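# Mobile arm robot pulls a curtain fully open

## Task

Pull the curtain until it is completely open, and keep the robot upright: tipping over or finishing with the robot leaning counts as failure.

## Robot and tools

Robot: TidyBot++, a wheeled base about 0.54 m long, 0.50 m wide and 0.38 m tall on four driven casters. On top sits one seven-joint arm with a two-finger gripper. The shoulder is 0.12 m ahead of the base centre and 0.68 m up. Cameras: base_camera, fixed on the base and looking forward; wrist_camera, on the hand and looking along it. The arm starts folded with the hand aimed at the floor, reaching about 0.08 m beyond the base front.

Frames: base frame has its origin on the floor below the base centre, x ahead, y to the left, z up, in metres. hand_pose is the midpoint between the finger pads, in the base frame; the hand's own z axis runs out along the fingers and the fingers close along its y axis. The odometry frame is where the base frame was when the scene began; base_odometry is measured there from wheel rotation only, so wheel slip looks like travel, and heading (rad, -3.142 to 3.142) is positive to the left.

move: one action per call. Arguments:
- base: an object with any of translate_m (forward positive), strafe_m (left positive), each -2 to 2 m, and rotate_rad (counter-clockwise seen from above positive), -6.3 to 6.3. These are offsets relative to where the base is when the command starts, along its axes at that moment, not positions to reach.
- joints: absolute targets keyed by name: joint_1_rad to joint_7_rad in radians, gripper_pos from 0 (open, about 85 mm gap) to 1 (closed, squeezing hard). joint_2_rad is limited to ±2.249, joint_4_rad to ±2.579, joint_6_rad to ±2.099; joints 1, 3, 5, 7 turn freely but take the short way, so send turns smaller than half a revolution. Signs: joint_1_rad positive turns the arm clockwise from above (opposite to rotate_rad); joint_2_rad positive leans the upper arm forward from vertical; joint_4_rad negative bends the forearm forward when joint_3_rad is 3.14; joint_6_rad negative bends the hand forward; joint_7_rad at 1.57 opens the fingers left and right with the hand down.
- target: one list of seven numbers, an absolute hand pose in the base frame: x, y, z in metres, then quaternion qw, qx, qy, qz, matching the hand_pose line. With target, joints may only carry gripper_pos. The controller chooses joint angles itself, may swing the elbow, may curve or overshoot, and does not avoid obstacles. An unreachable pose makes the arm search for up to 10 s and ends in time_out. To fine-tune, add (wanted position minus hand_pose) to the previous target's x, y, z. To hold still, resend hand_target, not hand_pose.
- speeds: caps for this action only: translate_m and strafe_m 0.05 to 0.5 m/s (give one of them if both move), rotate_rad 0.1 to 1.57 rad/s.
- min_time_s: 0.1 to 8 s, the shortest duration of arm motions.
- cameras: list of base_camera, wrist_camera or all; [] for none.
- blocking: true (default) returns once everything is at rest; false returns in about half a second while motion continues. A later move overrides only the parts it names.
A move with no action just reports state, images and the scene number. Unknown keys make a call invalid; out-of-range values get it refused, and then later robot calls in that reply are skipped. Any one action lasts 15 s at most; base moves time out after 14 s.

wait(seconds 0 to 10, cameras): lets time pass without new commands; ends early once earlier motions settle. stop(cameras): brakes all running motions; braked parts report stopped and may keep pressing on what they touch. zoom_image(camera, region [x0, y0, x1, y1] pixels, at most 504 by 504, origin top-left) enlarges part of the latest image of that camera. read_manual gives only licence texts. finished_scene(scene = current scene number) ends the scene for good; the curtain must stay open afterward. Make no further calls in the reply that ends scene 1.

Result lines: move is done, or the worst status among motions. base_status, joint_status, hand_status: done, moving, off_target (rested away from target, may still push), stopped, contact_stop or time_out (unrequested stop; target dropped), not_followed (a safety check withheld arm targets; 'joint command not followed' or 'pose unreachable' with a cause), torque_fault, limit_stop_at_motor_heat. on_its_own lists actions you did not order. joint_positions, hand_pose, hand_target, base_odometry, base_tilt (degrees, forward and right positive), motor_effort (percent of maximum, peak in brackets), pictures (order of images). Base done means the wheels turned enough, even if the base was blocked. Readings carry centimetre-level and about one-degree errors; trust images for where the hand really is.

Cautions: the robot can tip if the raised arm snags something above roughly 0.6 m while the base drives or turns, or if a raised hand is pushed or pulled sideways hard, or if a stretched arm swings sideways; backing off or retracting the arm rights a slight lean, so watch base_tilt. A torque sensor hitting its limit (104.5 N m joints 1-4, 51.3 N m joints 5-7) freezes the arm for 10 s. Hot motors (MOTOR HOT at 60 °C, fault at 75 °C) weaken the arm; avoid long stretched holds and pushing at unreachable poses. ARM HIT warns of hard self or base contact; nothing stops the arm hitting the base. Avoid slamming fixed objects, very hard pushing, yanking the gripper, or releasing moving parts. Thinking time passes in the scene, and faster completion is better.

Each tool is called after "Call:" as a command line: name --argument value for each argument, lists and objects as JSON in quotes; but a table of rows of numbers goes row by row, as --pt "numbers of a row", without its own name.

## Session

Call:
move --base '{"rotate_rad": 1.57}' --joints '{"joint_6_rad": 0.9, "joint_1_rad": 0}' --cameras '["all"]'

Scene clock: 2.33 s.
move: done
base_odometry: x=+0.000 y=+0.000 heading=+1.569
base_tilt: forward=+0.1 right=+0.3
base_status: done
joint_positions: joint_1_rad=-0.017 joint_2_rad=-0.398 joint_3_rad=+3.136 joint_4_rad=-2.533 joint_5_rad=+0.005 joint_6_rad=+0.804 joint_7_rad=+1.547 gripper_pos=+0.000
joint_status: all done
motor_effort: joint_1_rad=+0(2) joint_2_rad=-4(6) joint_3_rad=+0(1) joint_4_rad=+16(18) joint_5_rad=+0(2) joint_6_rad=+9(10) joint_7_rad=-1(1)
hand_pose: x=+0.5238 y=+0.0117 z=+0.9756 quat_wxyz=(-0.017, +0.617, +0.002, +0.786) (m; base frame)
hand_target: x=+0.5155 y=+0.0051 z=+1.0042 quat_wxyz=(-0.011, +0.579, -0.002, +0.815) (m; base frame)
hand_status: not commanded
pictures: base_camera, wrist_camera
camera_calibration:
wrist_camera: T_world_to_cam=[[0.0281097, -0.999039, -0.0336166, 0.0307652], [0.244711, 0.0394841, -0.968792, 0.876374], [0.969188, 0.0190061, 0.245586, -0.614277], [0, 0, 0, 1]] pos_world=[0.380027, 0.00780776, 1.00092]

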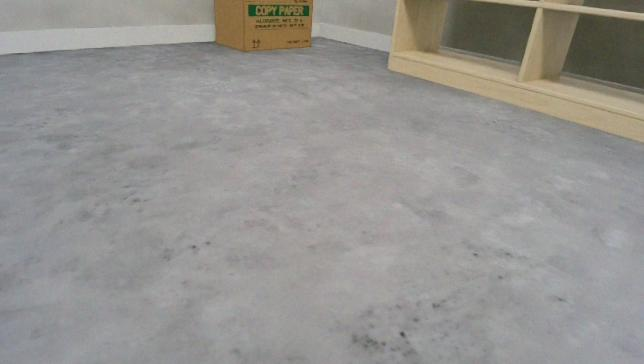

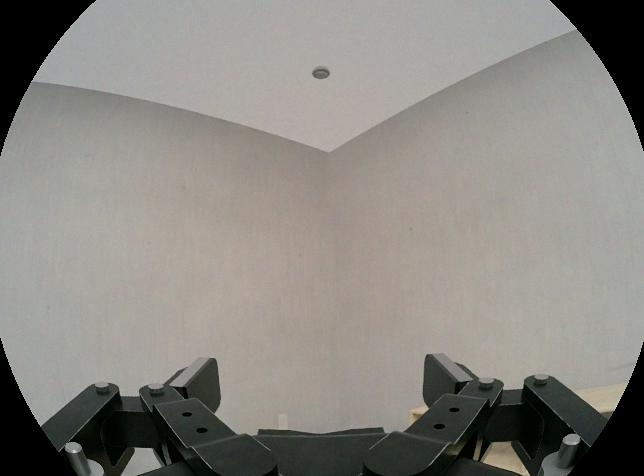

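Call:
move --base '{"rotate_rad": -2.3}' --cameras '["all"]'

Scene clock: 11.23 s.
move: done
base_odometry: x=+0.000 y=+0.000 heading=-0.730
base_tilt: forward=+0.1 right=+0.3
base_status: done
joint_positions: joint_1_rad=-0.012 joint_2_rad=-0.398 joint_3_rad=+3.136 joint_4_rad=-2.533 joint_5_rad=+0.005 joint_6_rad=+0.804 joint_7_rad=+1.547 gripper_pos=+0.000
joint_status: not commanded
motor_effort: joint_1_rad=+0(1) joint_2_rad=-5(6) joint_3_rad=+1(2) joint_4_rad=+17(17) joint_5_rad=-1(1) joint_6_rad=+8(10) joint_7_rad=-1(1)
hand_pose: x=+0.5239 y=+0.0097 z=+0.9756 quat_wxyz=(-0.015, +0.617, +0.001, +0.787) (m; base frame)
hand_target: x=+0.5155 y=+0.0051 z=+1.0042 quat_wxyz=(-0.011, +0.579, -0.002, +0.815) (m; base frame)
hand_status: not commanded
pictures: base_camera, wrist_camera
camera_calibration:
wrist_camera: T_world_to_cam=[[0.0232621, -0.999167, -0.0335266, 0.0313197], [0.244897, 0.0382091, -0.968796, 0.876362], [0.96927, 0.0143257, 0.245582, -0.614257], [0, 0, 0, 1]] pos_world=[0.380034, 0.00660838, 1.00092]

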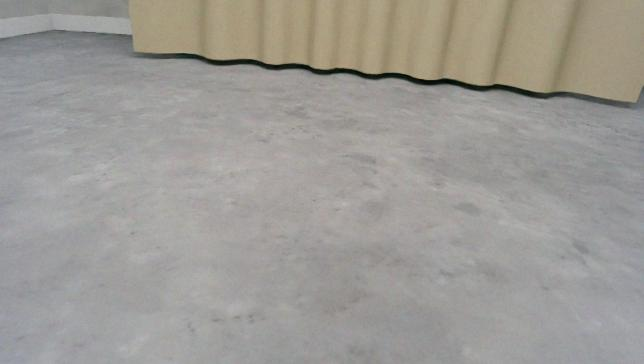

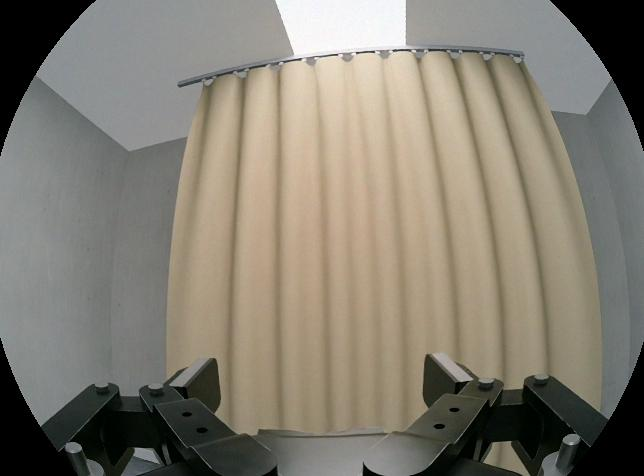

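Call:
zoom_image --camera "wrist_camera" --region '[170, 40, 330, 110]'

Call:
zoom_image --camera "wrist_camera" --region '[400, 30, 560, 100]'

Scaled by 3.150.

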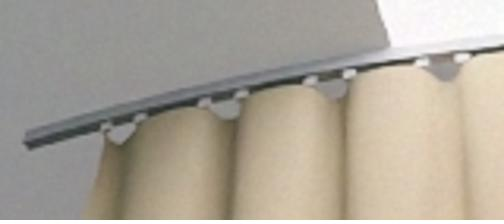

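Scaled by 3.150.

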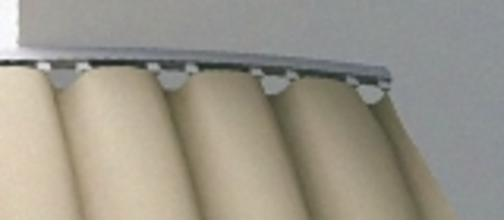

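Call:
move --base '{"rotate_rad": -0.14, "translate_m": 0.75}'

Call:
move --base '{"strafe_m": 1.3}' --joints '{"joint_1_rad": 0.3, "joint_2_rad": 0.3, "joint_3_rad": 3.14, "joint_4_rad": -1.27, "joint_5_rad": 1.57, "joint_6_rad": -0.7, "joint_7_rad": 0, "gripper_pos": 0}' --cameras '["all"]'

Scene clock: 29.60 s.
move: done
base_odometry: x=+0.559 y=-0.500 heading=-0.870
base_tilt: forward=+0.0 right=+0.3
base_status: done
joint_positions: joint_1_rad=-0.008 joint_2_rad=-0.398 joint_3_rad=+3.136 joint_4_rad=-2.533 joint_5_rad=+0.005 joint_6_rad=+0.808 joint_7_rad=+1.547 gripper_pos=+0.000
joint_status: not commanded
motor_effort: joint_1_rad=+0(1) joint_2_rad=-5(7) joint_3_rad=+0(2) joint_4_rad=+17(18) joint_5_rad=+0(2) joint_6_rad=+9(10) joint_7_rad=-1(1)
hand_pose: x=+0.5235 y=+0.0083 z=+0.9770 quat_wxyz=(-0.014, +0.616, +0.000, +0.788) (m; base frame)
hand_target: x=+0.5155 y=+0.0051 z=+1.0042 quat_wxyz=(-0.011, +0.579, -0.002, +0.815) (m; base frame)
hand_status: not commanded
pictures: none

Scene clock: 33.13 s.
move: done
base_odometry: x=+1.553 y=+0.338 heading=-0.870
base_tilt: forward=+0.1 right=+0.3
base_status: done
joint_positions: joint_1_rad=+0.287 joint_2_rad=+0.252 joint_3_rad=+3.136 joint_4_rad=-1.296 joint_5_rad=+1.506 joint_6_rad=-0.623 joint_7_rad=+0.044 gripper_pos=+0.000
joint_status: all done
motor_effort: joint_1_rad=+0(3) joint_2_rad=-27(27) joint_3_rad=+0(3) joint_4_rad=+18(20) joint_5_rad=+4(5) joint_6_rad=+1(10) joint_7_rad=-1(2)
hand_pose: x=+0.7144 y=-0.3608 z=+1.0897 quat_wxyz=(+0.298, +0.639, -0.319, +0.633) (m; base frame)
hand_target: x=+0.7071 y=-0.3899 z=+1.0836 quat_wxyz=(+0.338, +0.621, -0.339, +0.621) (m; base frame)
hand_status: not commanded
pictures: base_camera, wrist_camera
camera_calibration:
wrist_camera: T_world_to_cam=[[-0.788722, -0.613569, -0.0380711, 0.384621], [0.0226392, 0.0328972, -0.999202, 1.14436], [0.614332, -0.788955, -0.012056, -0.577174], [0, 0, 0, 1]] pos_world=[0.632029, -0.257018, 1.15113]

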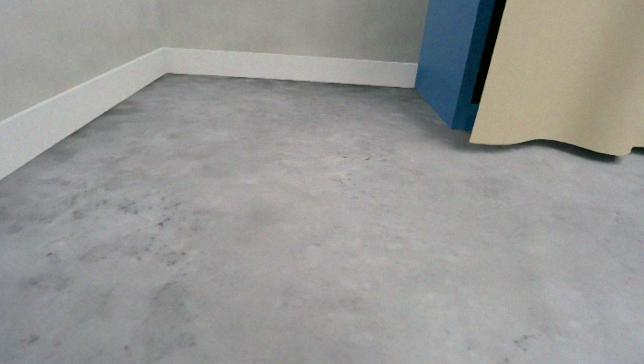

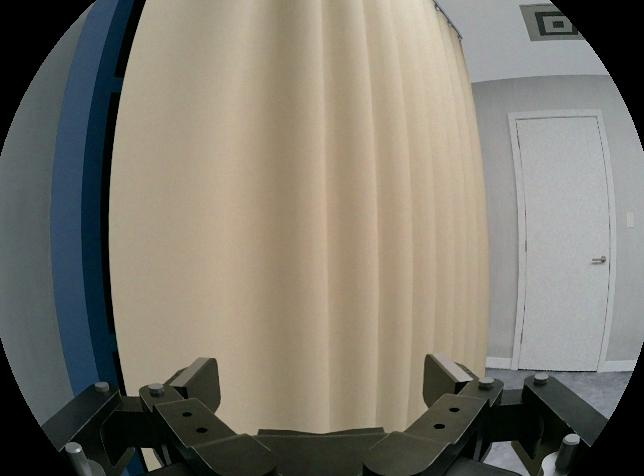

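Call:
move --base '{"translate_m": 0.33, "strafe_m": 0.15}'

Call:
move --base '{"translate_m": 0.11}' --joints '{"joint_1_rad": 0.55}' --cameras '["all"]'

Scene clock: 50.63 s.
move: done
base_odometry: x=+1.881 y=+0.182 heading=-0.870
base_tilt: forward=+0.1 right=+0.3
base_status: done
joint_positions: joint_1_rad=+0.293 joint_2_rad=+0.266 joint_3_rad=+3.136 joint_4_rad=-1.294 joint_5_rad=+1.508 joint_6_rad=-0.628 joint_7_rad=+0.044 gripper_pos=+0.000
joint_status: not commanded
motor_effort: joint_1_rad=+0(3) joint_2_rad=-27(30) joint_3_rad=+1(3) joint_4_rad=+19(19) joint_5_rad=+5(6) joint_6_rad=+0(2) joint_7_rad=-1(1)
hand_pose: x=+0.7165 y=-0.3665 z=+1.0818 quat_wxyz=(+0.303, +0.641, -0.321, +0.627) (m; base frame)
hand_target: x=+0.7071 y=-0.3899 z=+1.0836 quat_wxyz=(+0.338, +0.621, -0.339, +0.621) (m; base frame)
hand_status: not commanded
pictures: none

Scene clock: 51.93 s.
move: done
base_odometry: x=+1.952 y=+0.098 heading=-0.870
base_tilt: forward=+0.1 right=+0.3
base_status: done
joint_positions: joint_1_rad=+0.542 joint_2_rad=+0.276 joint_3_rad=+3.136 joint_4_rad=-1.293 joint_5_rad=+1.509 joint_6_rad=-0.630 joint_7_rad=+0.044 gripper_pos=+0.000
joint_status: all done
motor_effort: joint_1_rad=+0(3) joint_2_rad=-28(32) joint_3_rad=+0(2) joint_4_rad=+18(19) joint_5_rad=+5(6) joint_6_rad=+1(2) joint_7_rad=-1(1)
hand_pose: x=+0.6104 y=-0.5051 z=+1.0757 quat_wxyz=(+0.380, +0.599, -0.399, +0.581) (m; base frame)
hand_target: x=+0.5924 y=-0.5233 z=+1.0836 quat_wxyz=(+0.413, +0.574, -0.414, +0.574) (m; base frame)
hand_status: not commanded
pictures: base_camera, wrist_camera
camera_calibration:
wrist_camera: T_world_to_cam=[[-0.921273, -0.388197, -0.0236595, 0.392807], [0.0110883, 0.0345922, -0.99934, 1.14553], [0.388759, -0.920927, -0.0275644, -0.539527], [0, 0, 0, 1]] pos_world=[0.558927, -0.384005, 1.13919]

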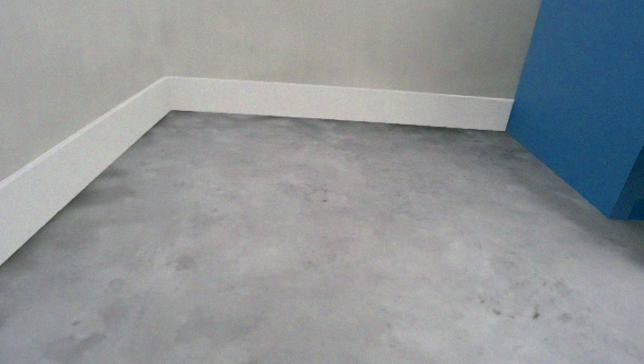

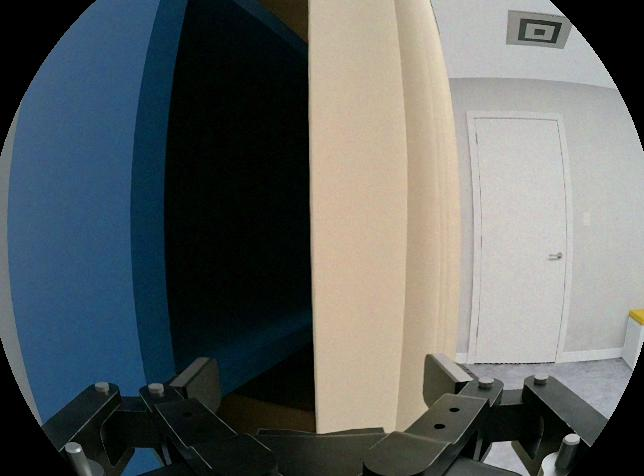

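Call:
move --base '{"strafe_m": -0.075}' --speeds '{"strafe_m": 0.15}'

Call:
move --joints '{"gripper_pos": 1.0}' --cameras '["wrist_camera"]'

Call:
move --base '{"strafe_m": -0.9}' --speeds '{"strafe_m": 0.25}' --cameras '["all"]'

Scene clock: 69.43 s.
move: done
base_odometry: x=+1.895 y=+0.049 heading=-0.869
base_tilt: forward=+0.0 right=+0.3
base_status: done
joint_positions: joint_1_rad=+0.547 joint_2_rad=+0.276 joint_3_rad=+3.136 joint_4_rad=-1.292 joint_5_rad=+1.510 joint_6_rad=-0.630 joint_7_rad=+0.044 gripper_pos=+0.000
joint_status: not commanded
motor_effort: joint_1_rad=+0(3) joint_2_rad=-29(30) joint_3_rad=+1(2) joint_4_rad=+18(19) joint_5_rad=+5(6) joint_6_rad=+0(2) joint_7_rad=-1(1)
hand_pose: x=+0.6078 y=-0.5075 z=+1.0760 quat_wxyz=(+0.381, +0.598, -0.400, +0.580) (m; base frame)
hand_target: x=+0.5924 y=-0.5233 z=+1.0836 quat_wxyz=(+0.413, +0.574, -0.414, +0.574) (m; base frame)
hand_status: not commanded
pictures: none

Scene clock: 70.53 s.
move: done
base_odometry: x=+1.895 y=+0.049 heading=-0.869
base_tilt: forward=+0.1 right=+0.3
base_status: not commanded
joint_positions: joint_1_rad=+0.547 joint_2_rad=+0.276 joint_3_rad=+3.136 joint_4_rad=-1.292 joint_5_rad=+1.510 joint_6_rad=-0.630 joint_7_rad=+0.044 gripper_pos=+0.991
joint_status: all done
motor_effort: joint_1_rad=+0(1) joint_2_rad=-29(29) joint_3_rad=+0(1) joint_4_rad=+17(19) joint_5_rad=+5(6) joint_6_rad=+1(1) joint_7_rad=-1(1)
hand_pose: x=+0.6078 y=-0.5075 z=+1.0760 quat_wxyz=(+0.382, +0.598, -0.400, +0.580) (m; base frame)
hand_target: x=+0.5924 y=-0.5233 z=+1.0836 quat_wxyz=(+0.413, +0.574, -0.414, +0.574) (m; base frame)
hand_status: not commanded
pictures: wrist_camera
camera_calibration:
wrist_camera: T_world_to_cam=[[-0.923327, -0.383299, -0.0234371, 0.392894], [0.0112974, 0.0338923, -0.999362, 1.14546], [0.383849, -0.923002, -0.0269633, -0.539529], [0, 0, 0, 1]] pos_world=[0.556926, -0.386213, 1.13939]

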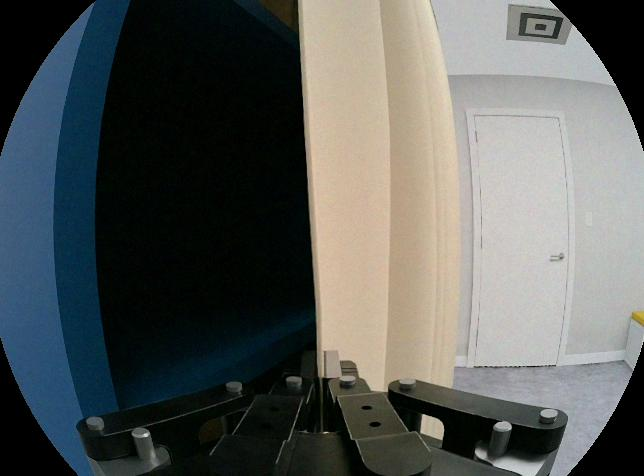

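Scene clock: 74.90 s.
move: done
base_odometry: x=+1.207 y=-0.532 heading=-0.869
base_tilt: forward=+0.1 right=+0.3
base_status: done
joint_positions: joint_1_rad=+0.545 joint_2_rad=+0.276 joint_3_rad=+3.136 joint_4_rad=-1.253 joint_5_rad=+1.538 joint_6_rad=-0.630 joint_7_rad=+0.039 gripper_pos=+0.991
joint_status: not commanded
motor_effort: joint_1_rad=+3(4) joint_2_rad=-20(30) joint_3_rad=+2(3) joint_4_rad=+13(20) joint_5_rad=+2(6) joint_6_rad=-1(1) joint_7_rad=-1(1)
hand_pose: x=+0.6083 y=-0.5068 z=+1.1034 quat_wxyz=(+0.389, +0.583, -0.392, +0.596) (m; base frame)
hand_target: x=+0.5924 y=-0.5233 z=+1.0836 quat_wxyz=(+0.413, +0.574, -0.414, +0.574) (m; base frame)
hand_status: not commanded
pictures: base_camera, wrist_camera
camera_calibration:
wrist_camera: T_world_to_cam=[[-0.922333, -0.385373, -0.0280892, 0.39778], [0.0341443, -0.00887646, -0.999377, 1.13723], [0.384884, -0.922718, 0.0213453, -0.592131], [0, 0, 0, 1]] pos_world=[0.555957, -0.382982, 1.16034]

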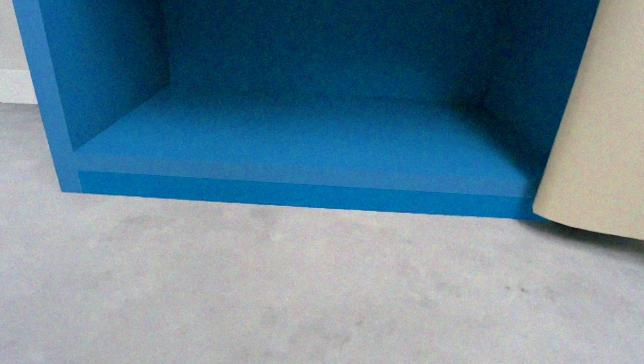

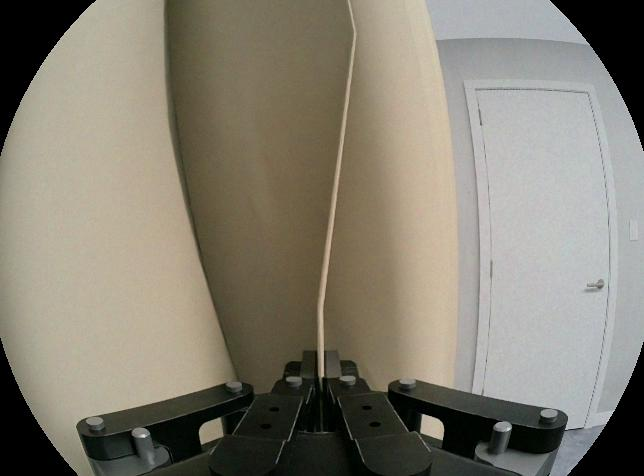

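Call:
move --base '{"strafe_m": -0.8}' --speeds '{"strafe_m": 0.25}' --cameras '["all"]'

Scene clock: 85.17 s.
move: done
base_odometry: x=+0.596 y=-1.048 heading=-0.868
base_tilt: forward=+0.1 right=+0.3
base_status: done
joint_positions: joint_1_rad=+0.536 joint_2_rad=+0.260 joint_3_rad=+3.136 joint_4_rad=-1.234 joint_5_rad=+1.553 joint_6_rad=-0.630 joint_7_rad=+0.039 gripper_pos=+0.991
joint_status: not commanded
motor_effort: joint_1_rad=+5(5) joint_2_rad=-15(20) joint_3_rad=+3(4) joint_4_rad=+10(14) joint_5_rad=+1(2) joint_6_rad=-1(2) joint_7_rad=+0(1)
hand_pose: x=+0.6068 y=-0.4979 z=+1.1277 quat_wxyz=(+0.390, +0.572, -0.384, +0.610) (m; base frame)
hand_target: x=+0.5924 y=-0.5233 z=+1.0836 quat_wxyz=(+0.413, +0.574, -0.414, +0.574) (m; base frame)
hand_status: not commanded
pictures: base_camera, wrist_camera
camera_calibration:
wrist_camera: T_world_to_cam=[[-0.917781, -0.39524, -0.0382561, 0.404356], [0.0580855, -0.038322, -0.997576, 1.13046], [0.392816, -0.917778, 0.0581289, -0.627617], [0, 0, 0, 1]] pos_world=[0.551984, -0.372874, 1.17967]

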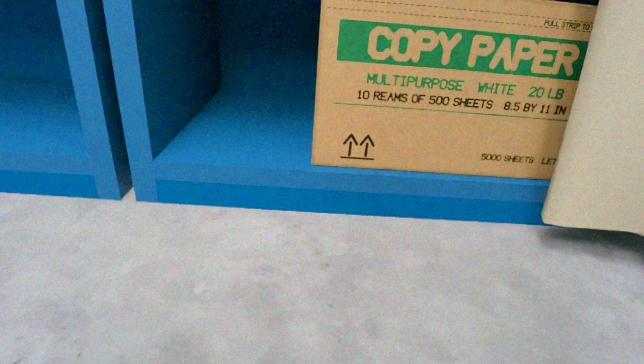

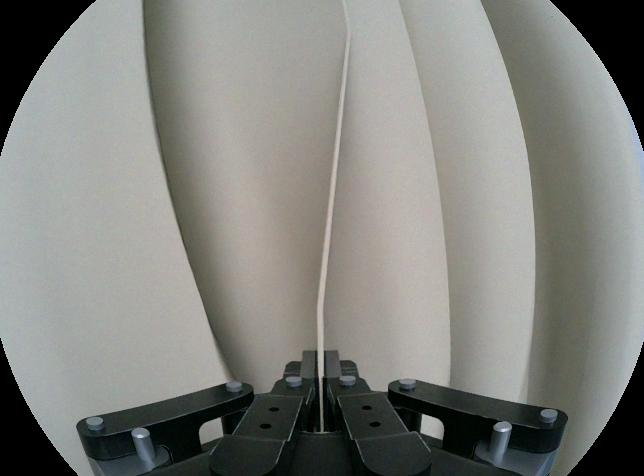

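Call:
move --base '{"strafe_m": -0.4}' --speeds '{"strafe_m": 0.15}' --cameras '["all"]'

Scene clock: 102.37 s.
move: done
base_odometry: x=+0.291 y=-1.307 heading=-0.868
base_tilt: forward=+0.1 right=+0.3
base_status: done
joint_positions: joint_1_rad=+0.514 joint_2_rad=+0.216 joint_3_rad=+3.118 joint_4_rad=-1.209 joint_5_rad=+1.574 joint_6_rad=-0.630 joint_7_rad=+0.039 gripper_pos=+0.991
joint_status: not commanded
motor_effort: joint_1_rad=+9(10) joint_2_rad=-9(16) joint_3_rad=+7(8) joint_4_rad=+7(11) joint_5_rad=-2(4) joint_6_rad=-5(6) joint_7_rad=-1(1)
hand_pose: x=+0.6045 y=-0.4694 z=+1.1749 quat_wxyz=(+0.383, +0.553, -0.369, +0.641) (m; base frame)
hand_target: x=+0.5924 y=-0.5233 z=+1.0836 quat_wxyz=(+0.413, +0.574, -0.414, +0.574) (m; base frame)
hand_status: not commanded
pictures: base_camera, wrist_camera
camera_calibration:
wrist_camera: T_world_to_cam=[[-0.900224, -0.43048, -0.0654437, 0.419999], [0.112505, -0.0847619, -0.990029, 1.11519], [0.420641, -0.898611, 0.124736, -0.689384], [0, 0, 0, 1]] pos_world=[0.542612, -0.344162, 1.21755]

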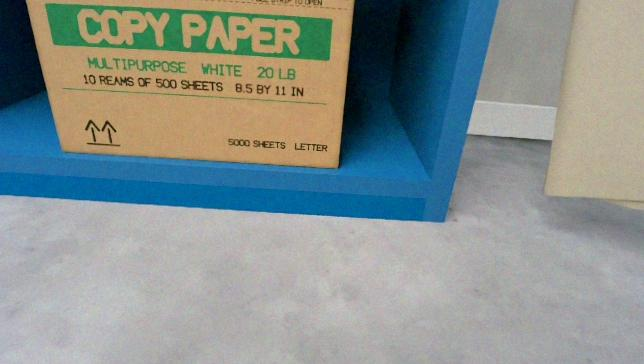

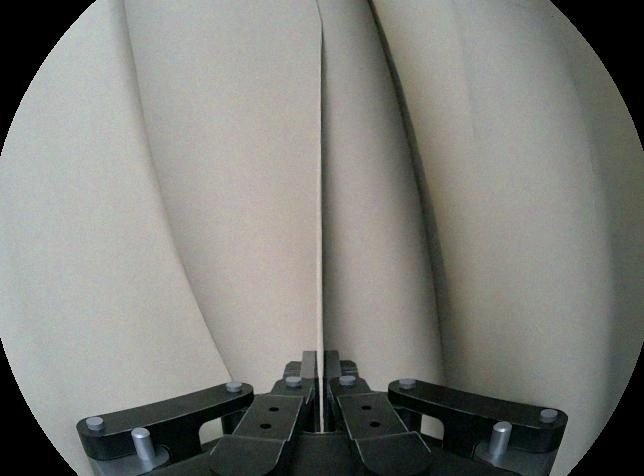

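Call:
move --base '{"strafe_m": -0.17}' --speeds '{"strafe_m": 0.15}'

Call:
move --base '{"strafe_m": 0.37}' --speeds '{"strafe_m": 0.3}'

Call:
move --joints '{"gripper_pos": 0}'

Call:
move --base '{"strafe_m": 0.3}' --speeds '{"strafe_m": 0.3}'

Call:
move --base '{"translate_m": -0.8}' --joints '{"joint_1_rad": 0, "joint_2_rad": -0.33, "joint_3_rad": 3.14, "joint_4_rad": -2.4, "joint_5_rad": 0, "joint_6_rad": 1.0, "joint_7_rad": 1.57}' --cameras '["wrist_camera"]'

Scene clock: 113.13 s.
move: done
base_odometry: x=+0.162 y=-1.417 heading=-0.868
base_tilt: forward=+0.0 right=+0.3
base_status: done
joint_positions: joint_1_rad=+0.485 joint_2_rad=+0.166 joint_3_rad=+3.090 joint_4_rad=-1.180 joint_5_rad=+1.593 joint_6_rad=-0.630 joint_7_rad=+0.038 gripper_pos=+0.991
joint_status: not commanded
motor_effort: joint_1_rad=+15(16) joint_2_rad=+1(9) joint_3_rad=+12(13) joint_4_rad=+2(7) joint_5_rad=-5(7) joint_6_rad=-9(11) joint_7_rad=-1(1)
hand_pose: x=+0.6024 y=-0.4303 z=+1.2254 quat_wxyz=(+0.368, +0.532, -0.350, +0.677) (m; base frame)
hand_target: x=+0.5924 y=-0.5233 z=+1.0836 quat_wxyz=(+0.413, +0.574, -0.414, +0.574) (m; base frame)
hand_status: not commanded
pictures: none

Scene clock: 115.23 s.
move: done
base_odometry: x=+0.444 y=-1.177 heading=-0.868
base_tilt: forward=+0.1 right=+0.3
base_status: done
joint_positions: joint_1_rad=+0.535 joint_2_rad=+0.250 joint_3_rad=+3.122 joint_4_rad=-1.236 joint_5_rad=+1.593 joint_6_rad=-0.632 joint_7_rad=+0.037 gripper_pos=+0.991
joint_status: not commanded
motor_effort: joint_1_rad=+1(15) joint_2_rad=-27(27) joint_3_rad=+2(12) joint_4_rad=+18(20) joint_5_rad=+5(6) joint_6_rad=+0(10) joint_7_rad=+0(1)
hand_pose: x=+0.6080 y=-0.4898 z=+1.1406 quat_wxyz=(+0.400, +0.570, -0.369, +0.616) (m; base frame)
hand_target: x=+0.5924 y=-0.5233 z=+1.0836 quat_wxyz=(+0.413, +0.574, -0.414, +0.574) (m; base frame)
hand_status: not commanded
pictures: none

Scene clock: 116.33 s.
move: done
base_odometry: x=+0.444 y=-1.177 heading=-0.868
base_tilt: forward=+0.1 right=+0.3
base_status: not commanded
joint_positions: joint_1_rad=+0.536 joint_2_rad=+0.250 joint_3_rad=+3.124 joint_4_rad=-1.236 joint_5_rad=+1.593 joint_6_rad=-0.632 joint_7_rad=+0.037 gripper_pos=+0.000
joint_status: all done
motor_effort: joint_1_rad=+0(1) joint_2_rad=-26(27) joint_3_rad=+1(1) joint_4_rad=+19(19) joint_5_rad=+5(6) joint_6_rad=+2(2) joint_7_rad=-1(1)
hand_pose: x=+0.6066 y=-0.4916 z=+1.1402 quat_wxyz=(+0.401, +0.569, -0.370, +0.615) (m; base frame)
hand_target: x=+0.5924 y=-0.5233 z=+1.0836 quat_wxyz=(+0.413, +0.574, -0.414, +0.574) (m; base frame)
hand_status: not commanded
pictures: none

Scene clock: 118.17 s.
move: done
base_odometry: x=+0.673 y=-0.983 heading=-0.868
base_tilt: forward=+0.1 right=+0.3
base_status: done
joint_positions: joint_1_rad=+0.546 joint_2_rad=+0.259 joint_3_rad=+3.134 joint_4_rad=-1.236 joint_5_rad=+1.593 joint_6_rad=-0.633 joint_7_rad=+0.037 gripper_pos=+0.000
joint_status: not commanded
motor_effort: joint_1_rad=+1(3) joint_2_rad=-27(29) joint_3_rad=+1(2) joint_4_rad=+19(19) joint_5_rad=+5(6) joint_6_rad=+1(2) joint_7_rad=-1(1)
hand_pose: x=+0.6008 y=-0.5019 z=+1.1351 quat_wxyz=(+0.408, +0.568, -0.374, +0.609) (m; base frame)
hand_target: x=+0.5924 y=-0.5233 z=+1.0836 quat_wxyz=(+0.413, +0.574, -0.414, +0.574) (m; base frame)
hand_status: not commanded
pictures: none

Scene clock: 121.07 s.
move: done
base_odometry: x=+0.156 y=-0.373 heading=-0.867
base_tilt: forward=+0.1 right=+0.3
base_status: done
joint_positions: joint_1_rad=+0.017 joint_2_rad=-0.312 joint_3_rad=+3.134 joint_4_rad=-2.363 joint_5_rad=+0.055 joint_6_rad=+0.902 joint_7_rad=+1.525 gripper_pos=+0.000
joint_status: all done
motor_effort: joint_1_rad=+0(3) joint_2_rad=-7(31) joint_3_rad=+0(2) joint_4_rad=+17(20) joint_5_rad=-1(5) joint_6_rad=+8(10) joint_7_rad=-1(2)
hand_pose: x=+0.5527 y=+0.0115 z=+1.0640 quat_wxyz=(-0.012, +0.544, +0.013, +0.839) (m; base frame)
hand_target: x=+0.5317 y=+0.0022 z=+1.0788 quat_wxyz=(-0.001, +0.510, +0.000, +0.860) (m; base frame)
hand_status: not commanded
pictures: wrist_camera
camera_calibration:
wrist_camera: T_world_to_cam=[[0.0360143, -0.999326, -0.00713219, 0.000200767], [0.415142, 0.0214523, -0.909503, 0.797839], [0.909043, 0.0297942, 0.415635, -0.811718], [0, 0, 0, 1]] pos_world=[0.406663, 0.00726968, 1.06302]

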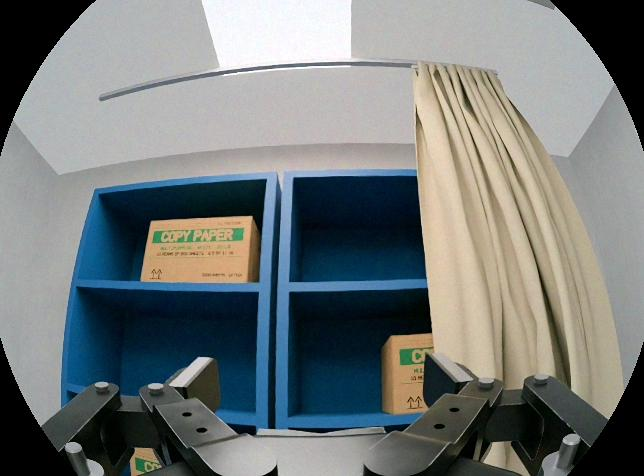

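Call:
finished_scene --scene 3

The scene is finished: the task was done.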